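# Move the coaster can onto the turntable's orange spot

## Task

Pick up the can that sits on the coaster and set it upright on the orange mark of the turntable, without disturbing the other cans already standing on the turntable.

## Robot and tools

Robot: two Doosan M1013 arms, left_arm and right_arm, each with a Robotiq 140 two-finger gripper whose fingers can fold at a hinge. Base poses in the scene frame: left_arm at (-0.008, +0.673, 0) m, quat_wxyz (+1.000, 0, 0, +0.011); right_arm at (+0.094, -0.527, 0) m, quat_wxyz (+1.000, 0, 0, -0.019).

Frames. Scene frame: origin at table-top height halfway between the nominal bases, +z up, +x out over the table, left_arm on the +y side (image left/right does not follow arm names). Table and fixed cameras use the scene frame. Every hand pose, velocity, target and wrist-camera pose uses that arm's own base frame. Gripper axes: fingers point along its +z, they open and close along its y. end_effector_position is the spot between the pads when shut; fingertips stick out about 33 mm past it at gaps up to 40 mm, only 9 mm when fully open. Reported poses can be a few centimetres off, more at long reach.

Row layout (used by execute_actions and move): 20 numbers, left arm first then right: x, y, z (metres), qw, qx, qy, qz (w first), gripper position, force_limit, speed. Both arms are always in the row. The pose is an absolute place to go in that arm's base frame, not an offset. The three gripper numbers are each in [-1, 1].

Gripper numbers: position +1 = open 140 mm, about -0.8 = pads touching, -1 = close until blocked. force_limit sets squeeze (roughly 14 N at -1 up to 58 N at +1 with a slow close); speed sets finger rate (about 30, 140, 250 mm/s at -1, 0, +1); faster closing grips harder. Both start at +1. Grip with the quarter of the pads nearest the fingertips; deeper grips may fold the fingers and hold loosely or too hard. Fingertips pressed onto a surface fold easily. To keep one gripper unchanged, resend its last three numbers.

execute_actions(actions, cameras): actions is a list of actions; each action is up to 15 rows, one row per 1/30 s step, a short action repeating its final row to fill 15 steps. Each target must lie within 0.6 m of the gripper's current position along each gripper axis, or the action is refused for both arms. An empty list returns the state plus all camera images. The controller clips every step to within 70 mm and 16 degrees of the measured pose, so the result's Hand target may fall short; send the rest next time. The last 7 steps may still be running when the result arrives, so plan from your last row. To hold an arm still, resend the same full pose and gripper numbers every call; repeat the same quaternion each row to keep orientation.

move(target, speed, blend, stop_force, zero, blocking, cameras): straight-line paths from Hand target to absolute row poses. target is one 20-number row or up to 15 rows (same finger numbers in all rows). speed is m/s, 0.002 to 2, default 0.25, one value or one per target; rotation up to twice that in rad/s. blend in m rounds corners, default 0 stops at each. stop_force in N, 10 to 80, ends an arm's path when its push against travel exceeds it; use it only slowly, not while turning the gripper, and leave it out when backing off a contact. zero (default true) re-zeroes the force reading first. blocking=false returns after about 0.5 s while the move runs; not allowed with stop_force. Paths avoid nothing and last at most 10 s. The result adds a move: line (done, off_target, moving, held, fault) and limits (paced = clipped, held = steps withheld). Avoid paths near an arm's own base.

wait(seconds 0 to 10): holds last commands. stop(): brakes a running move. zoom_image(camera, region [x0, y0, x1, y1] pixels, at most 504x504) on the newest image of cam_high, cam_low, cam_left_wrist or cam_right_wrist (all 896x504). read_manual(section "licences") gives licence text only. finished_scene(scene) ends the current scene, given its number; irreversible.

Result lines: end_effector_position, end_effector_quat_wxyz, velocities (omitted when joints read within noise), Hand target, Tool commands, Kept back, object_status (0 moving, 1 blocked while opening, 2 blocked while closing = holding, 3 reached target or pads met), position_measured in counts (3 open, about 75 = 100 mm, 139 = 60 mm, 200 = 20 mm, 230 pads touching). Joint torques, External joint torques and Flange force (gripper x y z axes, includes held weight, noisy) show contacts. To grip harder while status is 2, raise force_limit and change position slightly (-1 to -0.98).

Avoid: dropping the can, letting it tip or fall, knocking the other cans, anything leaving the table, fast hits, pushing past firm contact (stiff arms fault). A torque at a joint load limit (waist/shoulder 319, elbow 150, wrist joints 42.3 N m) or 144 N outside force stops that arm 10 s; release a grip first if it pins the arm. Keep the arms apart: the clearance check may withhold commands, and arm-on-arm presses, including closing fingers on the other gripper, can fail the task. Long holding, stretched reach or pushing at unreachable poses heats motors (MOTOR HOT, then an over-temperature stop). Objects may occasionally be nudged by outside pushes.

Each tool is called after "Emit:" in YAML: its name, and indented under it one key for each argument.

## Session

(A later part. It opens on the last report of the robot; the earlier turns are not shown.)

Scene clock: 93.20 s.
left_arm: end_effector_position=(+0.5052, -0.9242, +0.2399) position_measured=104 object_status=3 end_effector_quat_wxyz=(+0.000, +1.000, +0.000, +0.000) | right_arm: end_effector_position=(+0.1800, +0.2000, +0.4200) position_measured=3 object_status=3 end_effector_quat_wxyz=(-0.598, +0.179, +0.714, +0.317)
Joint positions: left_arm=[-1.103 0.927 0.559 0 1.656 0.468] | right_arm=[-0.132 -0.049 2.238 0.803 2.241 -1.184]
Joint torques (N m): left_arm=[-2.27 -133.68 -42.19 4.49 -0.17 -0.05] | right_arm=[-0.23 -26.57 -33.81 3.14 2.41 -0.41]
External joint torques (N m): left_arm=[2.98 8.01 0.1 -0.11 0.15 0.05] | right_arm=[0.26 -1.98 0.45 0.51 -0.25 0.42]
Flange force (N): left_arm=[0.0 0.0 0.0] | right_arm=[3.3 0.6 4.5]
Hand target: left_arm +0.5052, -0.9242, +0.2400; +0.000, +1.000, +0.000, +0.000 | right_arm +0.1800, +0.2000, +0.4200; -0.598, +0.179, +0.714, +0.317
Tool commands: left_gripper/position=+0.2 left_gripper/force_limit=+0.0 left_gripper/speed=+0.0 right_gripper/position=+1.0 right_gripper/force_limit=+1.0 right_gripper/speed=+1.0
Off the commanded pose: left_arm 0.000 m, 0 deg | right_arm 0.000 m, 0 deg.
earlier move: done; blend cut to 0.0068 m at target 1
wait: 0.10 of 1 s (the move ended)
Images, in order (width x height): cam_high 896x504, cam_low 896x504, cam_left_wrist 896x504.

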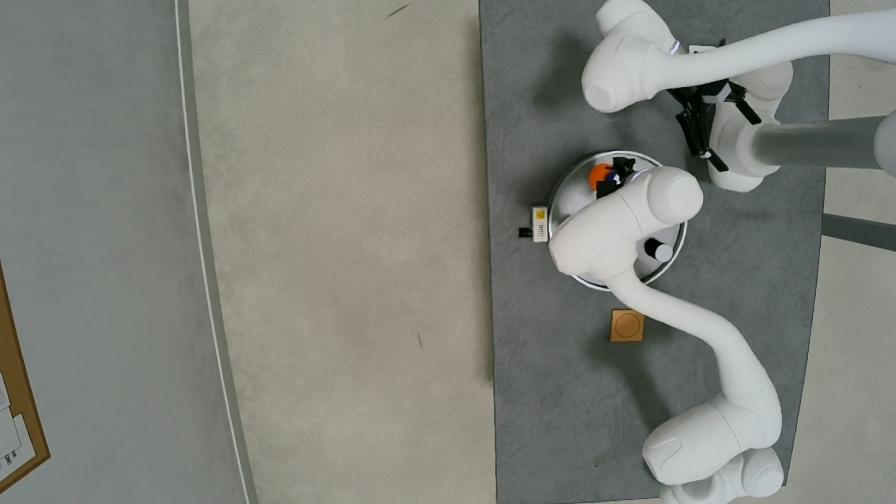

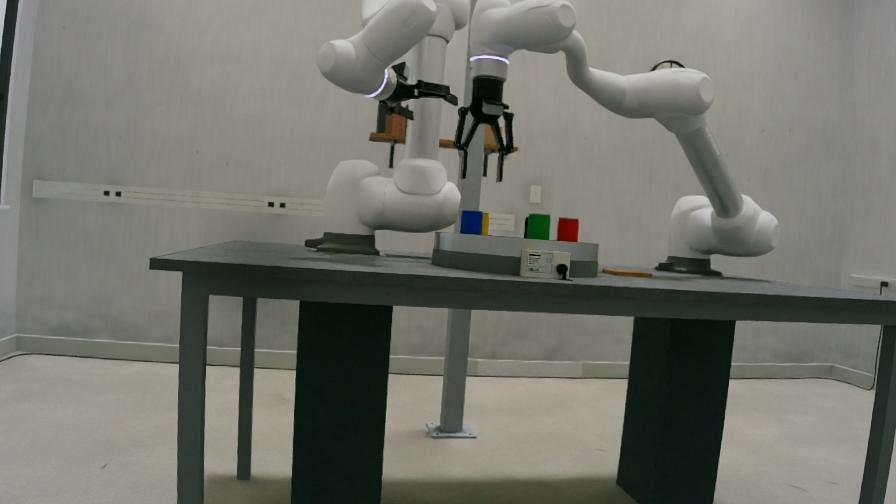

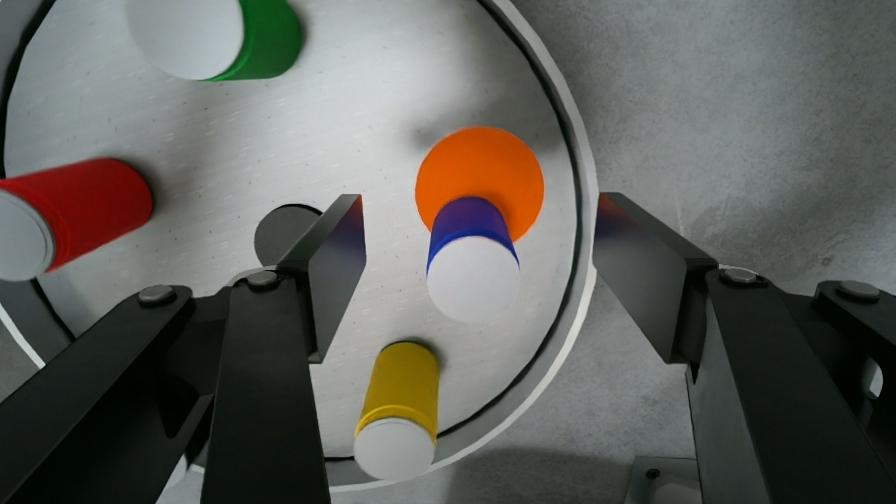

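Emit:
move:
  target: [0.3705, -0.8966, 0.2, 0, 1, 0, 0, 0.2, 0, 0, 0.18, 0.20, 0.42, -0.598, 0.179, 0.714, 0.317, 1, 1, 1]
  speed: 0.15
  cameras: ["cam_left_wrist"]

Emit:
wait:
  seconds: 0.8
  cameras: ["cam_left_wrist"]

Emit:
wait:
  seconds: 0.8
  cameras: ["cam_left_wrist"]

Emit:
wait:
  seconds: 0.8
  cameras: ["cam_left_wrist"]

Emit:
wait:
  seconds: 0.8
  cameras: ["cam_left_wrist"]

Emit:
wait:
  seconds: 0.8
  cameras: ["cam_left_wrist"]

Emit:
wait:
  seconds: 0.8
  cameras: ["cam_left_wrist"]

Scene clock: 100.77 s.
left_arm: end_effector_position=(+0.3705, -0.8966, +0.2000) position_measured=104 object_status=3 end_effector_quat_wxyz=(+0.000, +1.000, +0.000, +0.000) | right_arm: end_effector_position=(+0.1800, +0.2000, +0.4200) position_measured=3 object_status=3 end_effector_quat_wxyz=(-0.598, +0.179, +0.714, +0.317)
Joint positions: left_arm=[-1.214 0.736 0.978 0 1.428 0.356] | right_arm=[-0.132 -0.049 2.238 0.803 2.241 -1.184]
Joint torques (N m): left_arm=[-2.01 -119.27 -41.08 4.57 -0.15 -0.09] | right_arm=[-0.22 -26.93 -33.72 3.13 2.44 -0.39]
External joint torques (N m): left_arm=[1.85 6.79 -1.04 -0.21 0.12 0.09] | right_arm=[0.2 -1.55 0.4 0.51 -0.28 0.4]
Flange force (N): left_arm=[8.3 14.8 0.3] | right_arm=[2.7 0.9 3.9]
Hand target: left_arm +0.3705, -0.8966, +0.2000; +0.000, +1.000, +0.000, +0.000 | right_arm +0.1800, +0.2000, +0.4200; -0.598, +0.179, +0.714, +0.317
Off the commanded pose: left_arm 0.000 m, 0 deg | right_arm 0.000 m, 0 deg.
move: done
Images, in order (width x height): cam_left_wrist 896x504.

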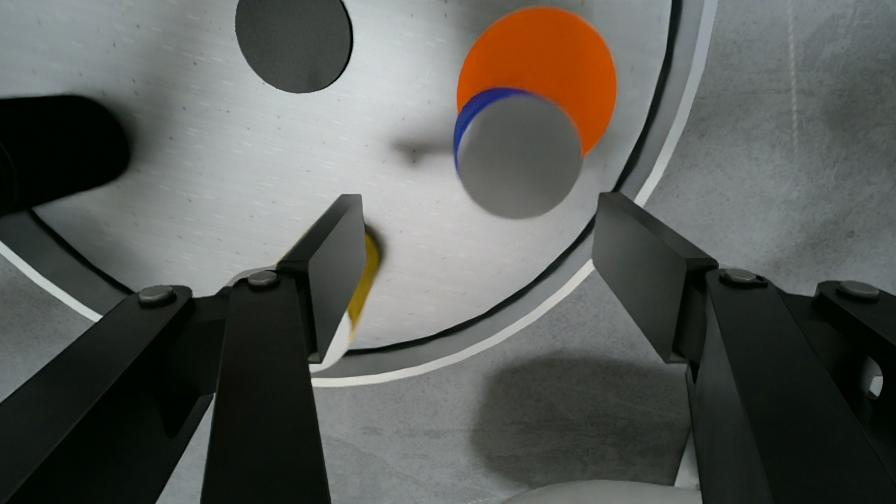

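Scene clock: 101.57 s.
left_arm: end_effector_position=(+0.3705, -0.8966, +0.2000) position_measured=104 object_status=3 end_effector_quat_wxyz=(+0.000, +1.000, +0.000, +0.000) | right_arm: end_effector_position=(+0.1800, +0.2000, +0.4200) position_measured=3 object_status=3 end_effector_quat_wxyz=(-0.598, +0.179, +0.714, +0.317)
Joint positions: left_arm=[-1.215 0.736 0.978 0 1.428 0.356] | right_arm=[-0.132 -0.049 2.238 0.803 2.241 -1.184]
Joint torques (N m): left_arm=[-1.3 -118.92 -40.91 4.6 -0.01 -0.08] | right_arm=[-0.18 -26.71 -33.71 3.17 2.49 -0.39]
External joint torques (N m): left_arm=[0.97 7.06 -0.97 -0.27 -0.02 0.07] | right_arm=[0.17 -1.45 0.44 0.46 -0.34 0.4]
Flange force (N): left_arm=[7.4 15.2 0.7] | right_arm=[2.3 0.8 3.8]
Hand target: left_arm +0.3705, -0.8966, +0.2000; +0.000, +1.000, +0.000, +0.000 | right_arm +0.1800, +0.2000, +0.4200; -0.598, +0.179, +0.714, +0.317
Tool commands: left_gripper/position=+0.2 left_gripper/force_limit=+0.0 left_gripper/speed=+0.0 right_gripper/position=+1.0 right_gripper/force_limit=+1.0 right_gripper/speed=+1.0
Off the commanded pose: left_arm 0.000 m, 0 deg | right_arm 0.000 m, 0 deg.
wait: 0.80 s; at rest by 0.17 s
Images, in order (width x height): cam_left_wrist 896x504.

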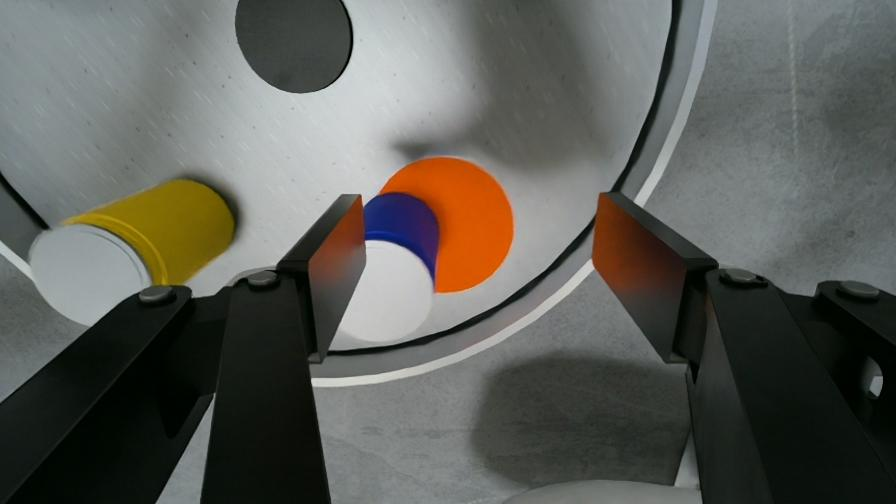

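Scene clock: 102.37 s.
left_arm: end_effector_position=(+0.3705, -0.8966, +0.2000) position_measured=104 object_status=3 end_effector_quat_wxyz=(+0.000, +1.000, +0.000, +0.000) | right_arm: end_effector_position=(+0.1800, +0.2000, +0.4200) position_measured=3 object_status=3 end_effector_quat_wxyz=(-0.598, +0.179, +0.714, +0.317)
Joint positions: left_arm=[-1.215 0.736 0.978 0 1.428 0.356] | right_arm=[-0.132 -0.049 2.238 0.803 2.241 -1.184]
Joint torques (N m): left_arm=[-1.33 -119.55 -41.09 4.49 -0.11 0.02] | right_arm=[-0.29 -26.54 -33.79 3.14 2.43 -0.37]
External joint torques (N m): left_arm=[1.55 6.7 -1.14 -0.1 0.08 -0.02] | right_arm=[0.32 -1.8 0.48 0.5 -0.27 0.38]
Flange force (N): left_arm=[7.9 15.0 0.2] | right_arm=[2.9 0.8 4.4]
Hand target: left_arm +0.3705, -0.8966, +0.2000; +0.000, +1.000, +0.000, +0.000 | right_arm +0.1800, +0.2000, +0.4200; -0.598, +0.179, +0.714, +0.317
Tool commands: left_gripper/position=+0.2 left_gripper/force_limit=+0.0 left_gripper/speed=+0.0 right_gripper/position=+1.0 right_gripper/force_limit=+1.0 right_gripper/speed=+1.0
Off the commanded pose: left_arm 0.000 m, 0 deg | right_arm 0.000 m, 0 deg.
wait: 0.80 s; at rest by 0.17 s
Images, in order (width x height): cam_left_wrist 896x504.

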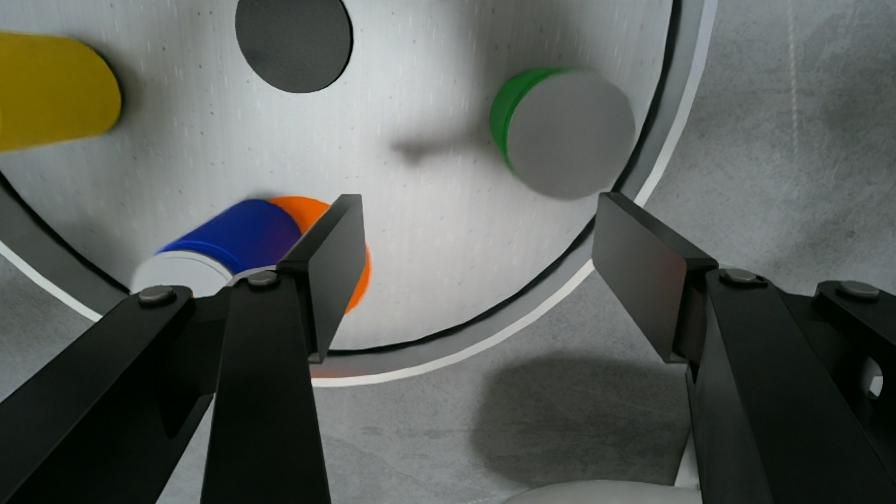

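Scene clock: 103.17 s.
left_arm: end_effector_position=(+0.3705, -0.8966, +0.2000) position_measured=104 object_status=3 end_effector_quat_wxyz=(+0.000, +1.000, +0.000, +0.000) | right_arm: end_effector_position=(+0.1800, +0.2000, +0.4200) position_measured=3 object_status=3 end_effector_quat_wxyz=(-0.598, +0.179, +0.714, +0.317)
Joint positions: left_arm=[-1.215 0.736 0.978 0 1.428 0.356] | right_arm=[-0.132 -0.049 2.238 0.803 2.241 -1.184]
Joint torques (N m): left_arm=[-1.16 -118.8 -40.63 4.63 -0.1 -0.09] | right_arm=[-0.33 -27.03 -33.7 3.14 2.46 -0.42]
External joint torques (N m): left_arm=[1.28 6.83 -1.26 -0.28 0.07 0.09] | right_arm=[0.4 -1.3 0.4 0.48 -0.3 0.43]
Flange force (N): left_arm=[8.0 15.7 0.1] | right_arm=[2.2 1.4 3.9]
Hand target: left_arm +0.3705, -0.8966, +0.2000; +0.000, +1.000, +0.000, +0.000 | right_arm +0.1800, +0.2000, +0.4200; -0.598, +0.179, +0.714, +0.317
Tool commands: left_gripper/position=+0.2 left_gripper/force_limit=+0.0 left_gripper/speed=+0.0 right_gripper/position=+1.0 right_gripper/force_limit=+1.0 right_gripper/speed=+1.0
Off the commanded pose: left_arm 0.000 m, 0 deg | right_arm 0.000 m, 0 deg.
wait: 0.80 s; at rest by 0.17 s
Images, in order (width x height): cam_left_wrist 896x504.

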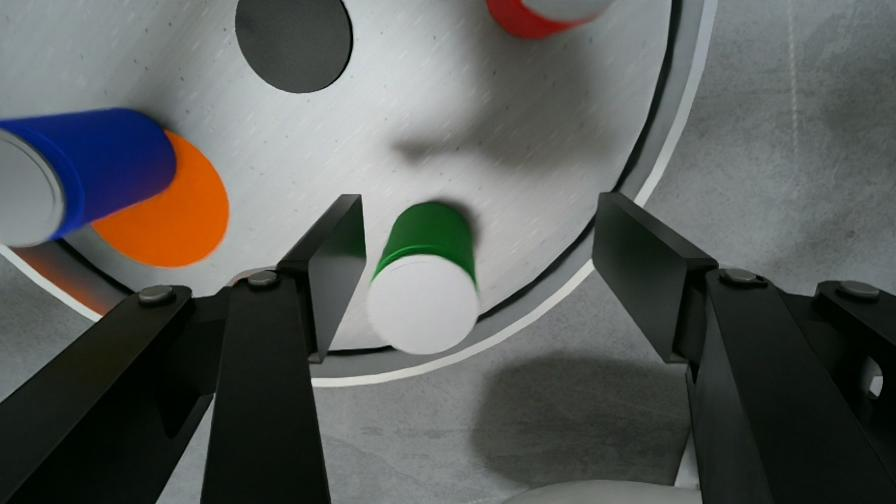

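Scene clock: 103.97 s.
left_arm: end_effector_position=(+0.3705, -0.8966, +0.2000) position_measured=104 object_status=3 end_effector_quat_wxyz=(+0.000, +1.000, +0.000, +0.000) | right_arm: end_effector_position=(+0.1800, +0.2000, +0.4200) position_measured=3 object_status=3 end_effector_quat_wxyz=(-0.598, +0.179, +0.714, +0.317)
Joint positions: left_arm=[-1.215 0.736 0.978 0 1.428 0.356] | right_arm=[-0.132 -0.049 2.238 0.803 2.241 -1.184]
Joint torques (N m): left_arm=[-1.8 -119.35 -40.81 4.5 -0.15 -0.03] | right_arm=[-0.11 -26.55 -33.8 3.16 2.41 -0.44]
External joint torques (N m): left_arm=[1.77 7.55 -1.03 -0.16 0.12 0.03] | right_arm=[0.1 -1.88 0.47 0.48 -0.25 0.45]
Flange force (N): left_arm=[8.7 16.2 0.5] | right_arm=[3.2 0.4 4.2]
Hand target: left_arm +0.3705, -0.8966, +0.2000; +0.000, +1.000, +0.000, +0.000 | right_arm +0.1800, +0.2000, +0.4200; -0.598, +0.179, +0.714, +0.317
Tool commands: left_gripper/position=+0.2 left_gripper/force_limit=+0.0 left_gripper/speed=+0.0 right_gripper/position=+1.0 right_gripper/force_limit=+1.0 right_gripper/speed=+1.0
Off the commanded pose: left_arm 0.000 m, 0 deg | right_arm 0.000 m, 0 deg.
wait: 0.80 s; at rest by 0.17 s
Images, in order (width x height): cam_left_wrist 896x504.

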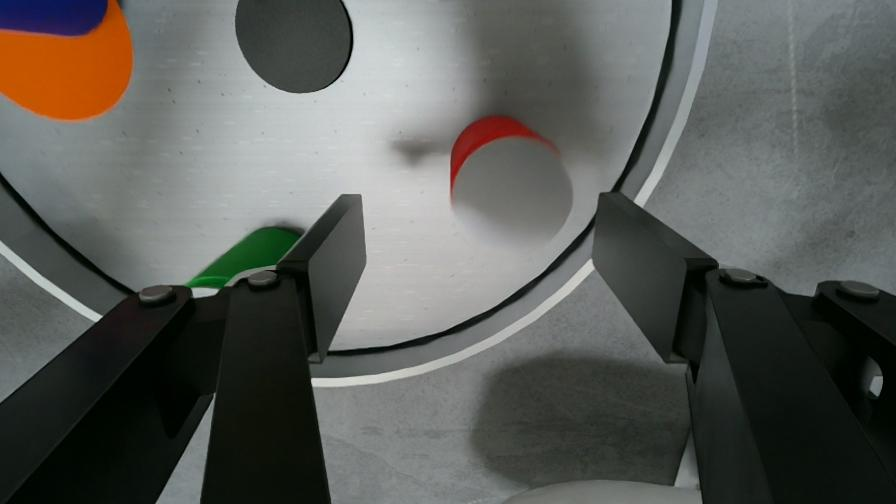

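Scene clock: 104.77 s.
left_arm: end_effector_position=(+0.3705, -0.8966, +0.2000) position_measured=104 object_status=3 end_effector_quat_wxyz=(+0.000, +1.000, +0.000, +0.000) | right_arm: end_effector_position=(+0.1800, +0.2000, +0.4200) position_measured=3 object_status=3 end_effector_quat_wxyz=(-0.598, +0.179, +0.714, +0.317)
Joint positions: left_arm=[-1.215 0.736 0.978 0 1.428 0.356] | right_arm=[-0.132 -0.049 2.238 0.803 2.241 -1.184]
Joint torques (N m): left_arm=[-1.41 -119.31 -41.04 4.45 -0.12 -0.08] | right_arm=[-0.26 -26.53 -33.76 3.17 2.45 -0.4]
External joint torques (N m): left_arm=[0.96 6.5 -1.2 -0.09 0.09 0.08] | right_arm=[0.16 -1.69 0.47 0.47 -0.3 0.41]
Flange force (N): left_arm=[7.4 15.1 0.1] | right_arm=[2.8 0.5 4.1]
Hand target: left_arm +0.3705, -0.8966, +0.2000; +0.000, +1.000, +0.000, +0.000 | right_arm +0.1800, +0.2000, +0.4200; -0.598, +0.179, +0.714, +0.317
Tool commands: left_gripper/position=+0.2 left_gripper/force_limit=+0.0 left_gripper/speed=+0.0 right_gripper/position=+1.0 right_gripper/force_limit=+1.0 right_gripper/speed=+1.0
Off the commanded pose: left_arm 0.000 m, 0 deg | right_arm 0.000 m, 0 deg.
wait: 0.80 s; at rest by 0.17 s
Images, in order (width x height): cam_left_wrist 896x504.

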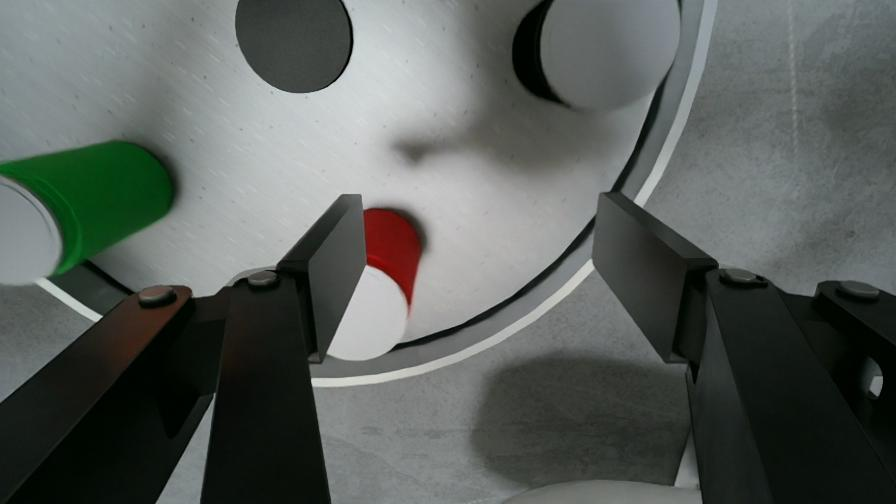

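Scene clock: 105.57 s.
left_arm: end_effector_position=(+0.3705, -0.8966, +0.2000) position_measured=104 object_status=3 end_effector_quat_wxyz=(+0.000, +1.000, +0.000, +0.000) | right_arm: end_effector_position=(+0.1800, +0.2000, +0.4200) position_measured=3 object_status=3 end_effector_quat_wxyz=(-0.598, +0.179, +0.714, +0.317)
Joint positions: left_arm=[-1.215 0.736 0.978 0 1.428 0.356] | right_arm=[-0.132 -0.049 2.238 0.803 2.241 -1.184]
Joint torques (N m): left_arm=[-1.26 -118.19 -40.45 4.53 -0.1 -0.05] | right_arm=[-0.28 -26.59 -33.62 3.1 2.46 -0.4]
External joint torques (N m): left_arm=[0.81 6.38 -1.38 -0.21 0.07 0.05] | right_arm=[0.3 -1.55 0.34 0.52 -0.31 0.41]
Flange force (N): left_arm=[7.3 15.4 -0.2] | right_arm=[2.7 1.2 4.0]
Hand target: left_arm +0.3705, -0.8966, +0.2000; +0.000, +1.000, +0.000, +0.000 | right_arm +0.1800, +0.2000, +0.4200; -0.598, +0.179, +0.714, +0.317
Tool commands: left_gripper/position=+0.2 left_gripper/force_limit=+0.0 left_gripper/speed=+0.0 right_gripper/position=+1.0 right_gripper/force_limit=+1.0 right_gripper/speed=+1.0
Off the commanded pose: left_arm 0.000 m, 0 deg | right_arm 0.000 m, 0 deg.
wait: 0.80 s; at rest by 0.17 s
Images, in order (width x height): cam_left_wrist 896x504.

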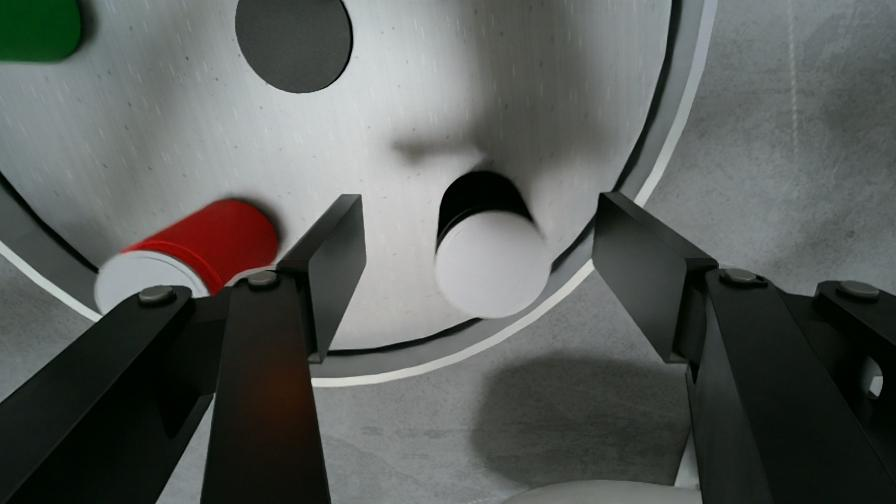

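Emit:
wait:
  seconds: 0
  cameras: ["cam_left_wrist"]

Scene clock: 108.93 s.
left_arm: end_effector_position=(+0.3705, -0.8966, +0.2000) position_measured=104 object_status=3 end_effector_quat_wxyz=(+0.000, +1.000, +0.000, +0.000) | right_arm: end_effector_position=(+0.1800, +0.2000, +0.4200) position_measured=3 object_status=3 end_effector_quat_wxyz=(-0.598, +0.179, +0.714, +0.317)
Joint positions: left_arm=[-1.215 0.736 0.978 0 1.428 0.356] | right_arm=[-0.132 -0.049 2.238 0.803 2.241 -1.184]
Joint torques (N m): left_arm=[-1.07 -118.81 -41.08 4.56 -0.03 -0.04] | right_arm=[-0.07 -26.59 -33.6 3.16 2.47 -0.37]
External joint torques (N m): left_arm=[0.56 7.04 -0.77 -0.23 0 0.04] | right_arm=[0.08 -1.81 0.27 0.48 -0.31 0.38]
Flange force (N): left_arm=[6.8 14.7 0.9] | right_arm=[3.1 0.5 3.8]
Hand target: left_arm +0.3705, -0.8966, +0.2000; +0.000, +1.000, +0.000, +0.000 | right_arm +0.1800, +0.2000, +0.4200; -0.598, +0.179, +0.714, +0.317
Tool commands: left_gripper/position=+0.2 left_gripper/force_limit=+0.0 left_gripper/speed=+0.0 right_gripper/position=+1.0 right_gripper/force_limit=+1.0 right_gripper/speed=+1.0
Off the commanded pose: left_arm 0.000 m, 0 deg | right_arm 0.000 m, 0 deg.
Images, in order (width x height): cam_left_wrist 896x504.

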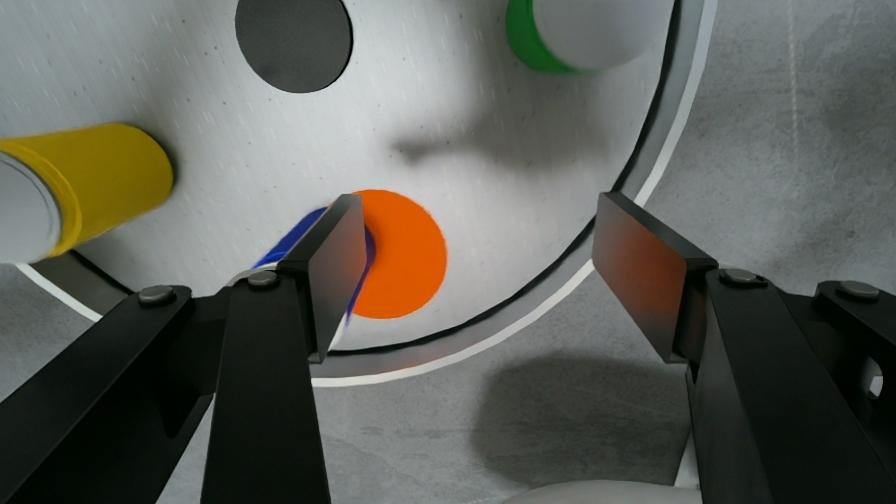

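Emit:
wait:
  seconds: 0.5

Scene clock: 110.27 s.
left_arm: end_effector_position=(+0.3705, -0.8966, +0.2000) position_measured=104 object_status=3 end_effector_quat_wxyz=(+0.000, +1.000, +0.000, +0.000) | right_arm: end_effector_position=(+0.1800, +0.2000, +0.4200) position_measured=3 object_status=3 end_effector_quat_wxyz=(-0.598, +0.179, +0.714, +0.317)
Joint positions: left_arm=[-1.215 0.736 0.978 0 1.428 0.356] | right_arm=[-0.132 -0.049 2.238 0.803 2.241 -1.184]
Joint torques (N m): left_arm=[-0.94 -119.35 -41.24 4.52 -0.07 -0.05] | right_arm=[-0.17 -26.63 -33.8 3.18 2.42 -0.4]
External joint torques (N m): left_arm=[0.73 7.2 -0.71 -0.18 0.05 0.05] | right_arm=[0.08 -1.6 0.49 0.46 -0.26 0.41]
Flange force (N): left_arm=[7.0 14.8 1.0] | right_arm=[2.7 0.4 3.8]
Hand target: left_arm +0.3705, -0.8966, +0.2000; +0.000, +1.000, +0.000, +0.000 | right_arm +0.1800, +0.2000, +0.4200; -0.598, +0.179, +0.714, +0.317
Tool commands: left_gripper/position=+0.2 left_gripper/force_limit=+0.0 left_gripper/speed=+0.0 right_gripper/position=+1.0 right_gripper/force_limit=+1.0 right_gripper/speed=+1.0
Off the commanded pose: left_arm 0.000 m, 0 deg | right_arm 0.000 m, 0 deg.
wait: 0.50 s; at rest from the start

Emit:
wait:
  seconds: 4.12

Emit:
move:
  target:
    - [0.3373,-0.8625,0.2,0,1,0,0,0.2,0,0,0.18,0.2,0.42,-0.598,0.179,0.714,0.317,1,1,1]
    - [0.3237,-0.8178,0.2,0,1,0,0,0.2,0,0,0.18,0.2,0.42,-0.598,0.179,0.714,0.317,1,1,1]
    - [0.3277,-0.7712,0.2,0,1,0,0,0.2,0,0,0.18,0.2,0.42,-0.598,0.179,0.714,0.317,1,1,1]
    - [0.349,-0.7296,0.2,0,1,0,0,0.2,0,0,0.18,0.2,0.42,-0.598,0.179,0.714,0.317,1,1,1]
    - [0.3842,-0.6989,0.2,0,1,0,0,0.2,0,0,0.18,0.2,0.42,-0.598,0.179,0.714,0.317,1,1,1]
    - [0.4285,-0.6837,0.2,0,1,0,0,0.2,0,0,0.18,0.2,0.42,-0.598,0.179,0.714,0.317,1,1,1]
  speed: 0.111
  blend: 0.01
  blocking: false
  cameras: ["cam_left_wrist"]

Scene clock: 114.83 s.
left_arm: end_effector_position=(+0.3705, -0.8966, +0.2000) position_measured=104 object_status=3 end_effector_quat_wxyz=(+0.000, +1.000, +0.000, +0.000) | right_arm: end_effector_position=(+0.1800, +0.2000, +0.4200) position_measured=3 object_status=3 end_effector_quat_wxyz=(-0.598, +0.179, +0.714, +0.317)
Joint positions: left_arm=[-1.215 0.736 0.978 0 1.428 0.356] | right_arm=[-0.132 -0.049 2.238 0.803 2.241 -1.184]
Joint torques (N m): left_arm=[-1.54 -119.7 -41.01 4.48 0 -0.04] | right_arm=[0.06 -26.47 -33.67 3.09 2.43 -0.42]
External joint torques (N m): left_arm=[1.48 7.01 -1.16 -0.11 -0.02 0.04] | right_arm=[-0.05 -2.1 0.33 0.55 -0.27 0.43]
Flange force (N): left_arm=[8.1 15.5 0.4] | right_arm=[3.7 0.2 4.2]
Hand target: left_arm +0.3705, -0.8966, +0.2000; +0.000, +1.000, +0.000, +0.000 | right_arm +0.1800, +0.2000, +0.4200; -0.598, +0.179, +0.714, +0.317
Tool commands: left_gripper/position=+0.2 left_gripper/force_limit=+0.0 left_gripper/speed=+0.0 right_gripper/position=+1.0 right_gripper/force_limit=+1.0 right_gripper/speed=+1.0
Off the commanded pose: left_arm 0.000 m, 0 deg | right_arm 0.000 m, 0 deg.
wait: 4.13 s; at rest from the start

Scene clock: 115.33 s.
left_arm: end_effector_position=(+0.3418, -0.8664, +0.1999) position_measured=104 object_status=3 end_effector_quat_wxyz=(+0.000, +1.000, +0.000, +0.000) end_effector_velocity=(-0.065, +0.086, +0.000) end_effector_angular_velocity=(+0.000, -0.001, +0.001) | right_arm: end_effector_position=(+0.1800, +0.2000, +0.4200) position_measured=3 object_status=3 end_effector_quat_wxyz=(-0.598, +0.179, +0.714, +0.317)
Joint positions: left_arm=[-1.232 0.665 1.1 0 1.377 0.339] | right_arm=[-0.132 -0.049 2.238 0.803 2.241 -1.184]
Joint velocities: left_arm=[-0.035 -0.185 0.314 0.001 -0.129 -0.036] | right_arm=[within noise]
Joint torques (N m): left_arm=[-1.25 -114.8 -40.57 4.58 0.03 0.27] | right_arm=[-0.27 -26.32 -33.91 3.16 2.42 -0.38]
External joint torques (N m): left_arm=[3.28 7.69 -1.01 -0.21 -0.03 -0.27] | right_arm=[0.21 -1.99 0.62 0.47 -0.26 0.39]
Flange force (N): left_arm=[9.2 14.4 1.5] | right_arm=[3.1 0.2 4.6]
Hand target: left_arm +0.3362, -0.8576, +0.1999; +0.000, +1.000, +0.000, +0.000 | right_arm +0.1800, +0.2000, +0.4200; -0.598, +0.179, +0.714, +0.317
Tool commands: left_gripper/position=+0.2 left_gripper/force_limit=+0.0 left_gripper/speed=+0.0 right_gripper/position=+1.0 right_gripper/force_limit=+1.0 right_gripper/speed=+1.0
Off the commanded pose: left_arm 0.202 m, 0 deg | right_arm 0.000 m, 0 deg.
move: running; path passed 0 of 6 targets
Images, in order (width x height): cam_left_wrist 896x504.

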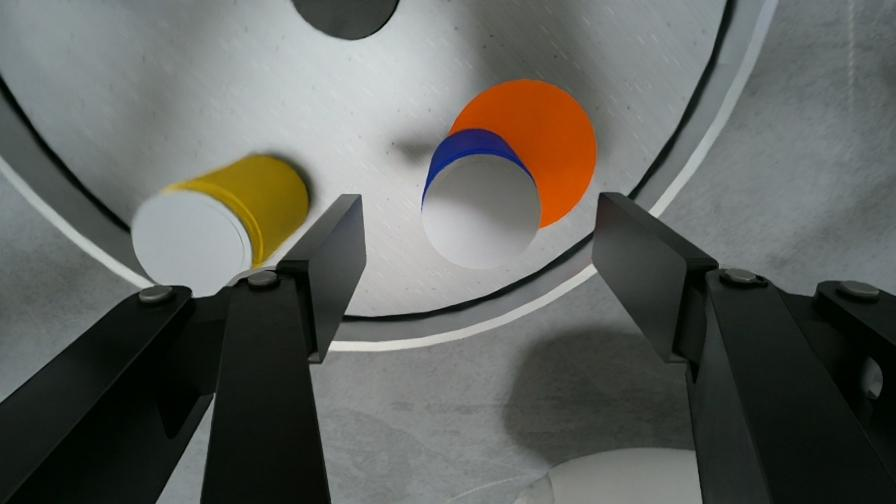

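Emit:
move:
  target:
    - [0.4038,-0.6904,0.169,0,1,0,0,0.2,0,0,0.18,0.2,0.42,-0.598,0.179,0.714,0.317,1,1,1]
    - [0.4561,-0.6835,0.165,0,1,0,0,0.2,0,0,0.18,0.2,0.42,-0.598,0.179,0.714,0.317,1,1,1]
    - [0.5065,-0.6993,0.165,0,1,0,0,0.2,0,0,0.18,0.2,0.42,-0.598,0.179,0.714,0.317,1,1,1]
  speed: [0.127, 0.1155, 0.1155]
  blend: 0.01
  blocking: false
  cameras: ["cam_left_wrist"]

Emit:
wait:
  seconds: 0.5
  cameras: ["cam_left_wrist"]

Emit:
move:
  target:
    - [0.4951,-0.6935,0.165,0,1,0,0,-1,0,-0.5,0.18,0.2,0.42,-0.598,0.179,0.714,0.317,1,1,1]
    - [0.5318,-0.7187,0.165,0,1,0,0,-1,0,-0.5,0.18,0.2,0.42,-0.598,0.179,0.714,0.317,1,1,1]
    - [0.5563,-0.7461,0.168,0,1,0,0,-1,0,-0.5,0.18,0.2,0.42,-0.598,0.179,0.714,0.317,1,1,1]
    - [0.5736,-0.7801,0.168,0,1,0,0,-1,0,-0.5,0.18,0.2,0.42,-0.598,0.179,0.714,0.317,1,1,1]
    - [0.579,-0.8167,0.1675,0,1,0,0,-1,0,-0.5,0.18,0.2,0.42,-0.598,0.179,0.714,0.317,1,1,1]
    - [0.5653,-0.8661,0.1665,0,1,0,0,-1,0,-0.5,0.18,0.2,0.42,-0.598,0.179,0.714,0.317,1,1,1]
    - [0.5406,-0.9001,0.1665,0,1,0,0,-1,0,-0.5,0.18,0.2,0.42,-0.598,0.179,0.714,0.317,1,1,1]
  speed: [0.113, 0.113, 0.095, 0.095, 0.095, 0.123, 0.123]
  blend: 0.01
  blocking: false
  cameras: ["cam_left_wrist"]

Emit:
wait:
  seconds: 1.25
  cameras: ["cam_left_wrist"]

Emit:
wait:
  seconds: 0.5
  cameras: ["cam_left_wrist"]

Emit:
move:
  target:
    - [0.5406,-0.9001,0.1665,0,1,0,0,0.2,0,0,0.18,0.2,0.42,-0.598,0.179,0.714,0.317,1,1,1]
    - [0.5168,-0.9191,0.185,0,1,0,0,0.2,0,0,0.18,0.2,0.42,-0.598,0.179,0.714,0.317,1,1,1]
    - [0.4915,-0.9314,0.24,0,1,0,0,0.2,0,0,0.18,0.2,0.42,-0.598,0.179,0.714,0.317,1,1,1]
  speed: [0.123, 0.14, 0.14]
  blend: [0.01, 0.01, 0]
  blocking: false
  cameras: ["cam_left_wrist"]

Emit:
wait:
  seconds: 1
  cameras: ["cam_left_wrist", "cam_high"]

Scene clock: 116.63 s.
left_arm: end_effector_position=(+0.3603, -0.7353, +0.1872) position_measured=104 object_status=3 end_effector_quat_wxyz=(+0.000, +1.000, +0.000, +0.000) end_effector_velocity=(+0.085, +0.088, -0.035) end_effector_angular_velocity=(+0.000, +0.000, +0.001) | right_arm: end_effector_position=(+0.1800, +0.2000, +0.4200) position_measured=3 object_status=3 end_effector_quat_wxyz=(-0.598, +0.179, +0.714, +0.317)
Joint positions: left_arm=[-1.157 0.486 1.415 0 1.241 0.413] | right_arm=[-0.132 -0.049 2.238 0.803 2.241 -1.184]
Joint velocities: left_arm=[0.138 -0.046 0.137 0 -0.091 0.136] | right_arm=[within noise]
Joint torques (N m): left_arm=[-3.03 -94.35 -39.39 4.29 -0.38 0.47] | right_arm=[-0.31 -26.82 -33.83 3.14 2.42 -0.4]
External joint torques (N m): left_arm=[2.37 5.62 -0.84 -0.14 0.34 -0.47] | right_arm=[0.4 -1.59 0.52 0.49 -0.27 0.41]
Flange force (N): left_arm=[7.0 8.9 1.5] | right_arm=[2.6 1.1 4.3]
Hand target: left_arm +0.3680, -0.7272, +0.1839; +0.000, +1.000, +0.000, +0.000 | right_arm +0.1800, +0.2000, +0.4200; -0.598, +0.179, +0.714, +0.317
Tool commands: left_gripper/position=+0.2 left_gripper/force_limit=+0.0 left_gripper/speed=+0.0 right_gripper/position=+1.0 right_gripper/force_limit=+1.0 right_gripper/speed=+1.0
Off the commanded pose: left_arm 0.152 m, 0 deg | right_arm 0.000 m, 0 deg.
earlier move: replaced; path passed 2 of 6 targets
move: running; path passed 0 of 3 targets
Images, in order (width x height): cam_left_wrist 896x504.

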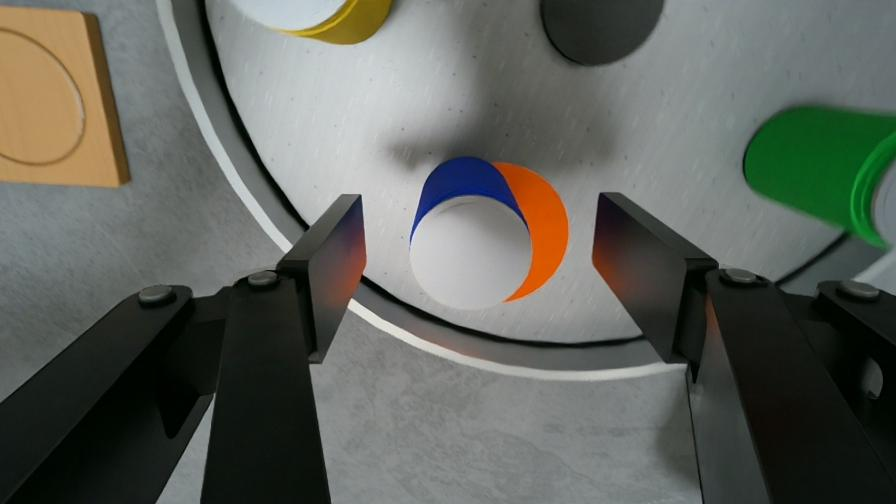

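Scene clock: 117.13 s.
left_arm: end_effector_position=(+0.4033, -0.6929, +0.1701) position_measured=104 object_status=3 end_effector_quat_wxyz=(+0.000, +1.000, +0.000, +0.000) end_effector_velocity=(+0.099, +0.058, -0.021) end_effector_angular_velocity=(-0.003, -0.001, +0.002) | right_arm: end_effector_position=(+0.1800, +0.2000, +0.4200) position_measured=3 object_status=3 end_effector_quat_wxyz=(-0.598, +0.179, +0.714, +0.317)
Joint positions: left_arm=[-1.087 0.469 1.474 0 1.199 0.484] | right_arm=[-0.132 -0.049 2.238 0.803 2.241 -1.184]
Joint velocities: left_arm=[0.144 0.01 0.025 0 -0.039 0.141] | right_arm=[within noise]
Joint torques (N m): left_arm=[-1.28 -91.98 -41.23 4.46 -0.22 0.19] | right_arm=[-0.19 -26.75 -33.66 3.18 2.42 -0.43]
External joint torques (N m): left_arm=[0.39 5.37 -0.4 -0.18 0.06 -0.19] | right_arm=[0.19 -1.59 0.34 0.46 -0.27 0.44]
Flange force (N): left_arm=[4.8 7.7 2.7] | right_arm=[2.8 0.9 3.8]
Hand target: left_arm +0.4128, -0.6891, +0.1683; +0.000, +1.000, +0.000, +0.000 | right_arm +0.1800, +0.2000, +0.4200; -0.598, +0.179, +0.714, +0.317
Tool commands: left_gripper/position=+0.2 left_gripper/force_limit=+0.0 left_gripper/speed=+0.0 right_gripper/position=+1.0 right_gripper/force_limit=+1.0 right_gripper/speed=+1.0
Off the commanded pose: left_arm 0.104 m, 0 deg | right_arm 0.000 m, 0 deg.
earlier move: running; path passed 1 of 3 targets
wait: 0.50 s; no rest
Images, in order (width x height): cam_left_wrist 896x504.

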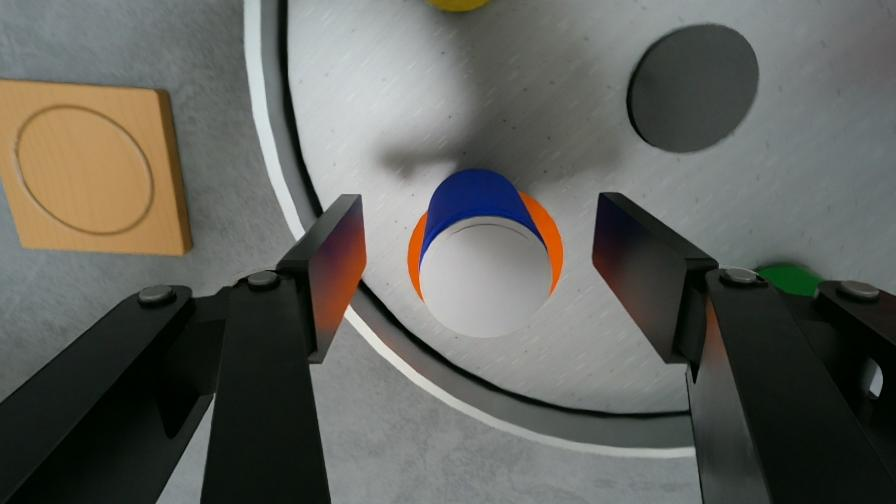

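Scene clock: 117.63 s.
left_arm: end_effector_position=(+0.4590, -0.6910, +0.1664) position_measured=161 object_status=0 end_effector_quat_wxyz=(+0.000, +1.000, +0.000, +0.000) end_effector_velocity=(+0.112, -0.007, -0.006) end_effector_angular_velocity=(+0.001, +0.000, +0.000) | right_arm: end_effector_position=(+0.1800, +0.2000, +0.4200) position_measured=3 object_status=3 end_effector_quat_wxyz=(-0.598, +0.179, +0.714, +0.317)
Joint positions: left_arm=[-1.026 0.513 1.412 0 1.217 0.545] | right_arm=[-0.132 -0.049 2.238 0.803 2.241 -1.184]
Joint velocities: left_arm=[0.111 0.108 -0.159 0 0.052 0.111] | right_arm=[within noise]
Joint torques (N m): left_arm=[-0.94 -95.76 -38.41 4.14 -0.54 0.03] | right_arm=[-0.09 -26.65 -33.57 3.12 2.45 -0.39]
External joint torques (N m): left_arm=[0.78 4.65 -1.44 -0.02 0.51 -0.03] | right_arm=[0.03 -1.71 0.25 0.52 -0.29 0.4]
Flange force (N): left_arm=[6.9 8.8 0.4] | right_arm=[3.1 0.7 3.7]
Hand target: left_arm +0.4693, -0.6916, +0.1660; +0.000, +1.000, +0.000, +0.000 | right_arm +0.1800, +0.2000, +0.4200; -0.598, +0.179, +0.714, +0.317
Tool commands: left_gripper/position=-1.0 left_gripper/force_limit=+0.0 left_gripper/speed=-0.5 right_gripper/position=+1.0 right_gripper/force_limit=+1.0 right_gripper/speed=+1.0
Off the commanded pose: left_arm 0.224 m, 0 deg | right_arm 0.000 m, 0 deg.
earlier move: replaced; path passed 1 of 3 targets
move: running; path passed 0 of 7 targets
Images, in order (width x height): cam_left_wrist 896x504.

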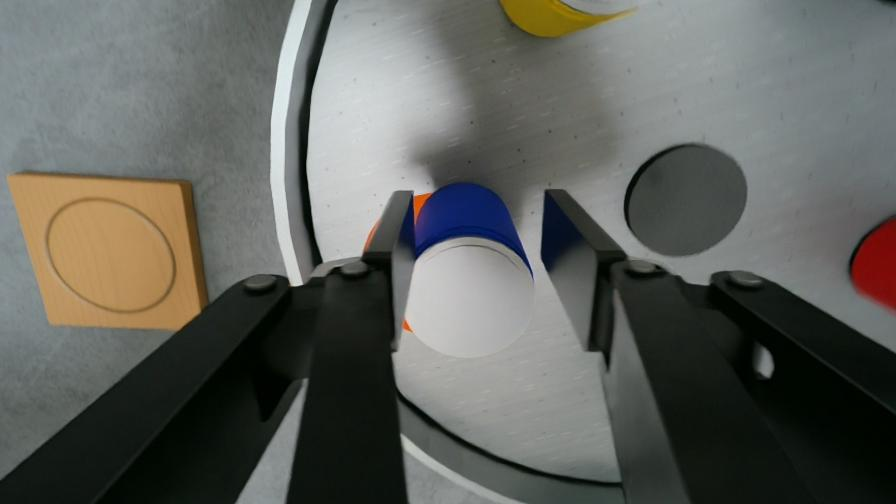

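Scene clock: 118.90 s.
left_arm: end_effector_position=(+0.5634, -0.7595, +0.1680) position_measured=232 object_status=3 end_effector_quat_wxyz=(+0.000, +1.000, +0.000, +0.000) end_effector_velocity=(+0.040, -0.086, +0.000) end_effector_angular_velocity=(+0.000, +0.000, +0.000) | right_arm: end_effector_position=(+0.1800, +0.2000, +0.4200) position_measured=3 object_status=3 end_effector_quat_wxyz=(-0.598, +0.179, +0.714, +0.317)
Joint positions: left_arm=[-0.969 0.701 1.096 0 1.343 0.602] | right_arm=[-0.132 -0.049 2.238 0.803 2.241 -1.184]
Joint velocities: left_arm=[-0.016 0.165 -0.286 0 0.121 -0.016] | right_arm=[within noise]
Joint torques (N m): left_arm=[0.66 -112.68 -40.37 4.36 -0.5 -0.44] | right_arm=[-0.18 -26.74 -33.75 3.12 2.43 -0.44]
External joint torques (N m): left_arm=[-0.52 4.62 -0.91 -0.08 0.45 0.44] | right_arm=[0.27 -1.65 0.44 0.51 -0.27 0.45]
Flange force (N): left_arm=[6.8 9.3 0.2] | right_arm=[2.9 1.0 4.2]
Hand target: left_arm +0.5671, -0.7675, +0.1679; +0.000, +1.000, +0.000, +0.000 | right_arm +0.1800, +0.2000, +0.4200; -0.598, +0.179, +0.714, +0.317
Tool commands: left_gripper/position=-1.0 left_gripper/force_limit=+0.0 left_gripper/speed=-0.5 right_gripper/position=+1.0 right_gripper/force_limit=+1.0 right_gripper/speed=+1.0
Off the commanded pose: left_arm 0.142 m, 0 deg | right_arm 0.000 m, 0 deg.
earlier move: running; path passed 3 of 7 targets
wait: 1.27 s; no rest
Images, in order (width x height): cam_left_wrist 896x504.

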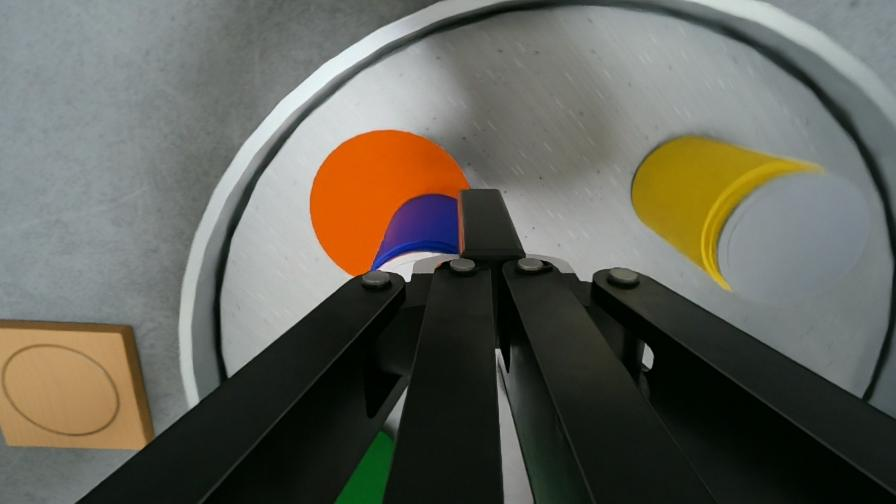

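Scene clock: 119.40 s.
left_arm: end_effector_position=(+0.5770, -0.8044, +0.1676) position_measured=232 object_status=3 end_effector_quat_wxyz=(+0.000, +1.000, +0.000, +0.000) end_effector_velocity=(+0.014, -0.095, -0.002) end_effector_angular_velocity=(+0.000, +0.000, +0.000) | right_arm: end_effector_position=(+0.1800, +0.2000, +0.4200) position_measured=3 object_status=3 end_effector_quat_wxyz=(-0.598, +0.179, +0.714, +0.317)
Joint positions: left_arm=[-0.983 0.784 0.952 0 1.406 0.587] | right_arm=[-0.132 -0.049 2.238 0.803 2.241 -1.184]
Joint velocities: left_arm=[-0.041 0.166 -0.294 0 0.127 -0.042] | right_arm=[within noise]
Joint torques (N m): left_arm=[0.63 -120.38 -41.53 4.57 0.1 0.42] | right_arm=[0.01 -27.06 -33.69 3.12 2.45 -0.4]
External joint torques (N m): left_arm=[-0.54 6.1 0.08 -0.27 -0.14 -0.42] | right_arm=[0.07 -1.28 0.39 0.51 -0.3 0.41]
Flange force (N): left_arm=[5.9 9.8 2.3] | right_arm=[2.3 0.9 3.4]
Hand target: left_arm +0.5779, -0.8133, +0.1675; +0.000, +1.000, +0.000, +0.000 | right_arm +0.1800, +0.2000, +0.4200; -0.598, +0.179, +0.714, +0.317
Tool commands: left_gripper/position=-1.0 left_gripper/force_limit=+0.0 left_gripper/speed=-0.5 right_gripper/position=+1.0 right_gripper/force_limit=+1.0 right_gripper/speed=+1.0
Off the commanded pose: left_arm 0.102 m, 0 deg | right_arm 0.000 m, 0 deg.
earlier move: running; path passed 4 of 7 targets
wait: 0.50 s; no rest
Images, in order (width x height): cam_left_wrist 896x504.

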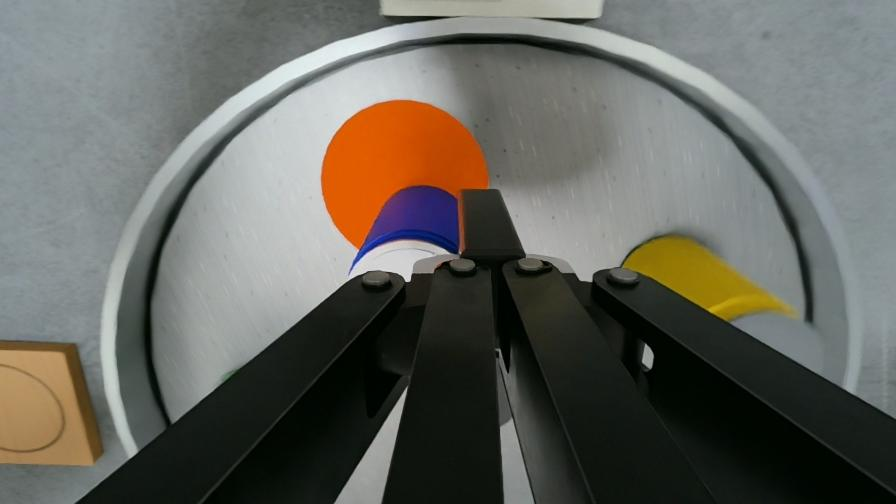

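Scene clock: 119.90 s.
left_arm: end_effector_position=(+0.5593, -0.8585, +0.1670) position_measured=146 object_status=0 end_effector_quat_wxyz=(+0.000, +1.000, +0.000, +0.000) end_effector_velocity=(-0.051, -0.111, -0.004) end_effector_angular_velocity=(+0.002, +0.001, -0.001) | right_arm: end_effector_position=(+0.1800, +0.2000, +0.4200) position_measured=3 object_status=3 end_effector_quat_wxyz=(-0.598, +0.179, +0.714, +0.317)
Joint positions: left_arm=[-1.027 0.855 0.822 0 1.463 0.544] | right_arm=[-0.132 -0.049 2.238 0.803 2.241 -1.184]
Joint velocities: left_arm=[-0.099 0.144 -0.259 0 0.116 -0.097] | right_arm=[within noise]
Joint torques (N m): left_arm=[-4.14 -128.38 -39.99 4.65 0.13 -0.16] | right_arm=[-0.1 -26.72 -33.81 3.17 2.39 -0.41]
External joint torques (N m): left_arm=[3.97 8.18 -2.08 -0.3 -0.18 0.16] | right_arm=[0.09 -1.69 0.5 0.46 -0.23 0.42]
Flange force (N): left_arm=[17.6 19.7 -0.6] | right_arm=[2.9 0.3 4.0]
Hand target: left_arm +0.5546, -0.8686, +0.1668; +0.000, +1.000, +0.000, +0.000 | right_arm +0.1800, +0.2000, +0.4200; -0.598, +0.179, +0.714, +0.317
Tool commands: left_gripper/position=+0.2 left_gripper/force_limit=+0.0 left_gripper/speed=+0.0 right_gripper/position=+1.0 right_gripper/force_limit=+1.0 right_gripper/speed=+1.0
Off the commanded pose: left_arm 0.124 m, 0 deg | right_arm 0.000 m, 0 deg.
earlier move: replaced; path passed 4 of 7 targets
move: running; path passed 0 of 3 targets
Images, in order (width x height): cam_left_wrist 896x504.

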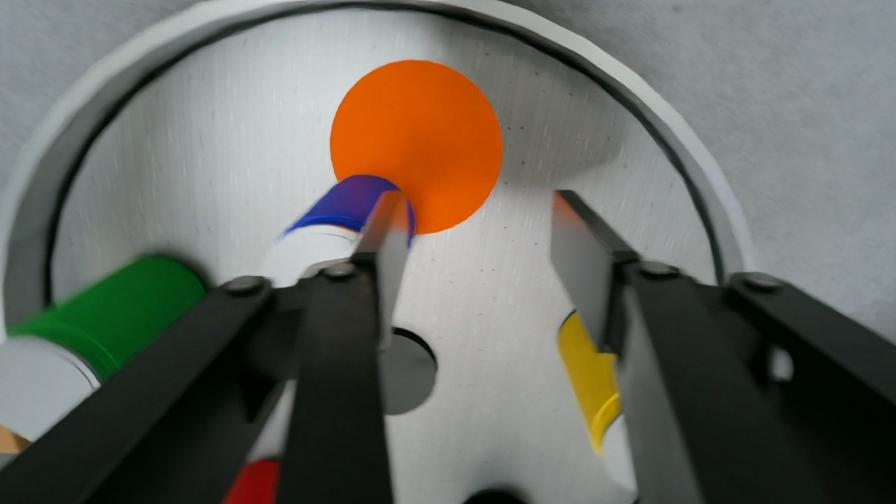

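Scene clock: 120.90 s.
left_arm: end_effector_position=(+0.5159, -0.9189, +0.1887) position_measured=104 object_status=3 end_effector_quat_wxyz=(+0.000, +1.000, +0.000, +0.000) end_effector_velocity=(-0.067, -0.042, +0.105) end_effector_angular_velocity=(+0.001, +0.001, +0.001) | right_arm: end_effector_position=(+0.1800, +0.2000, +0.4200) position_measured=3 object_status=3 end_effector_quat_wxyz=(-0.598, +0.179, +0.714, +0.317)
Joint positions: left_arm=[-1.092 0.922 0.659 0 1.56 0.479] | right_arm=[-0.132 -0.049 2.238 0.803 2.241 -1.184]
Joint velocities: left_arm=[-0.075 0.008 -0.202 0 0.195 -0.076] | right_arm=[within noise]
Joint torques (N m): left_arm=[2.94 -137.67 -43.04 4.78 0.08 0.26] | right_arm=[0.19 -26.4 -33.77 3.17 2.41 -0.44]
External joint torques (N m): left_arm=[1 8.19 -0.53 -0.16 -0.07 -0.26] | right_arm=[-0.15 -1.88 0.47 0.47 -0.25 0.45]
Flange force (N): left_arm=[12.4 20.7 -0.6] | right_arm=[3.3 -0.1 3.9]
Hand target: left_arm +0.5105, -0.9220, +0.1986; +0.000, +1.000, +0.000, +0.000 | right_arm +0.1800, +0.2000, +0.4200; -0.598, +0.179, +0.714, +0.317
Tool commands: left_gripper/position=+0.2 left_gripper/force_limit=+0.0 left_gripper/speed=+0.0 right_gripper/position=+1.0 right_gripper/force_limit=+1.0 right_gripper/speed=+1.0
Off the commanded pose: left_arm 0.058 m, 0 deg | right_arm 0.000 m, 0 deg.
earlier move: running; path passed 2 of 3 targets; blend cut to 0 m at target 1
wait: 1.00 s; no rest
Images, in order (width x height): cam_high 896x504, cam_left_wrist 896x504.

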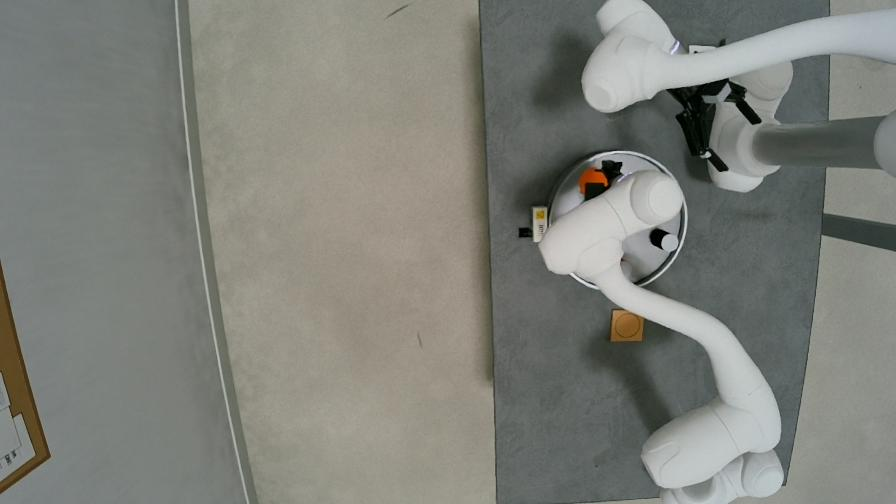

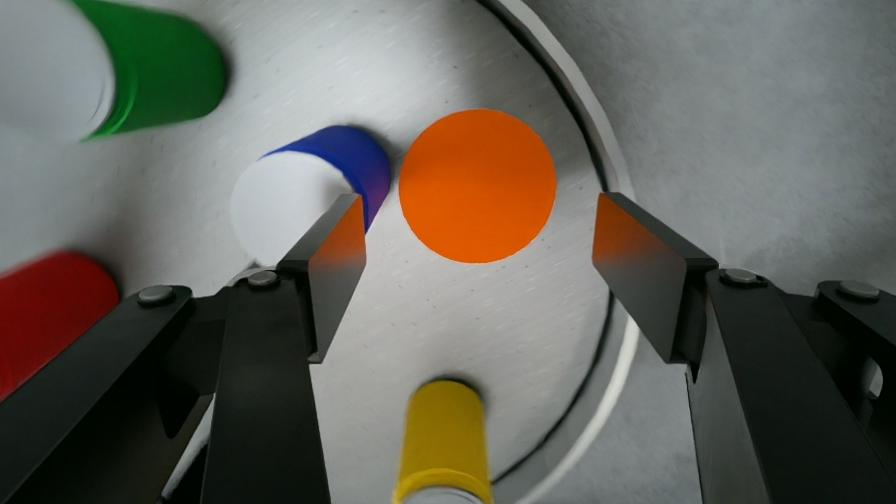

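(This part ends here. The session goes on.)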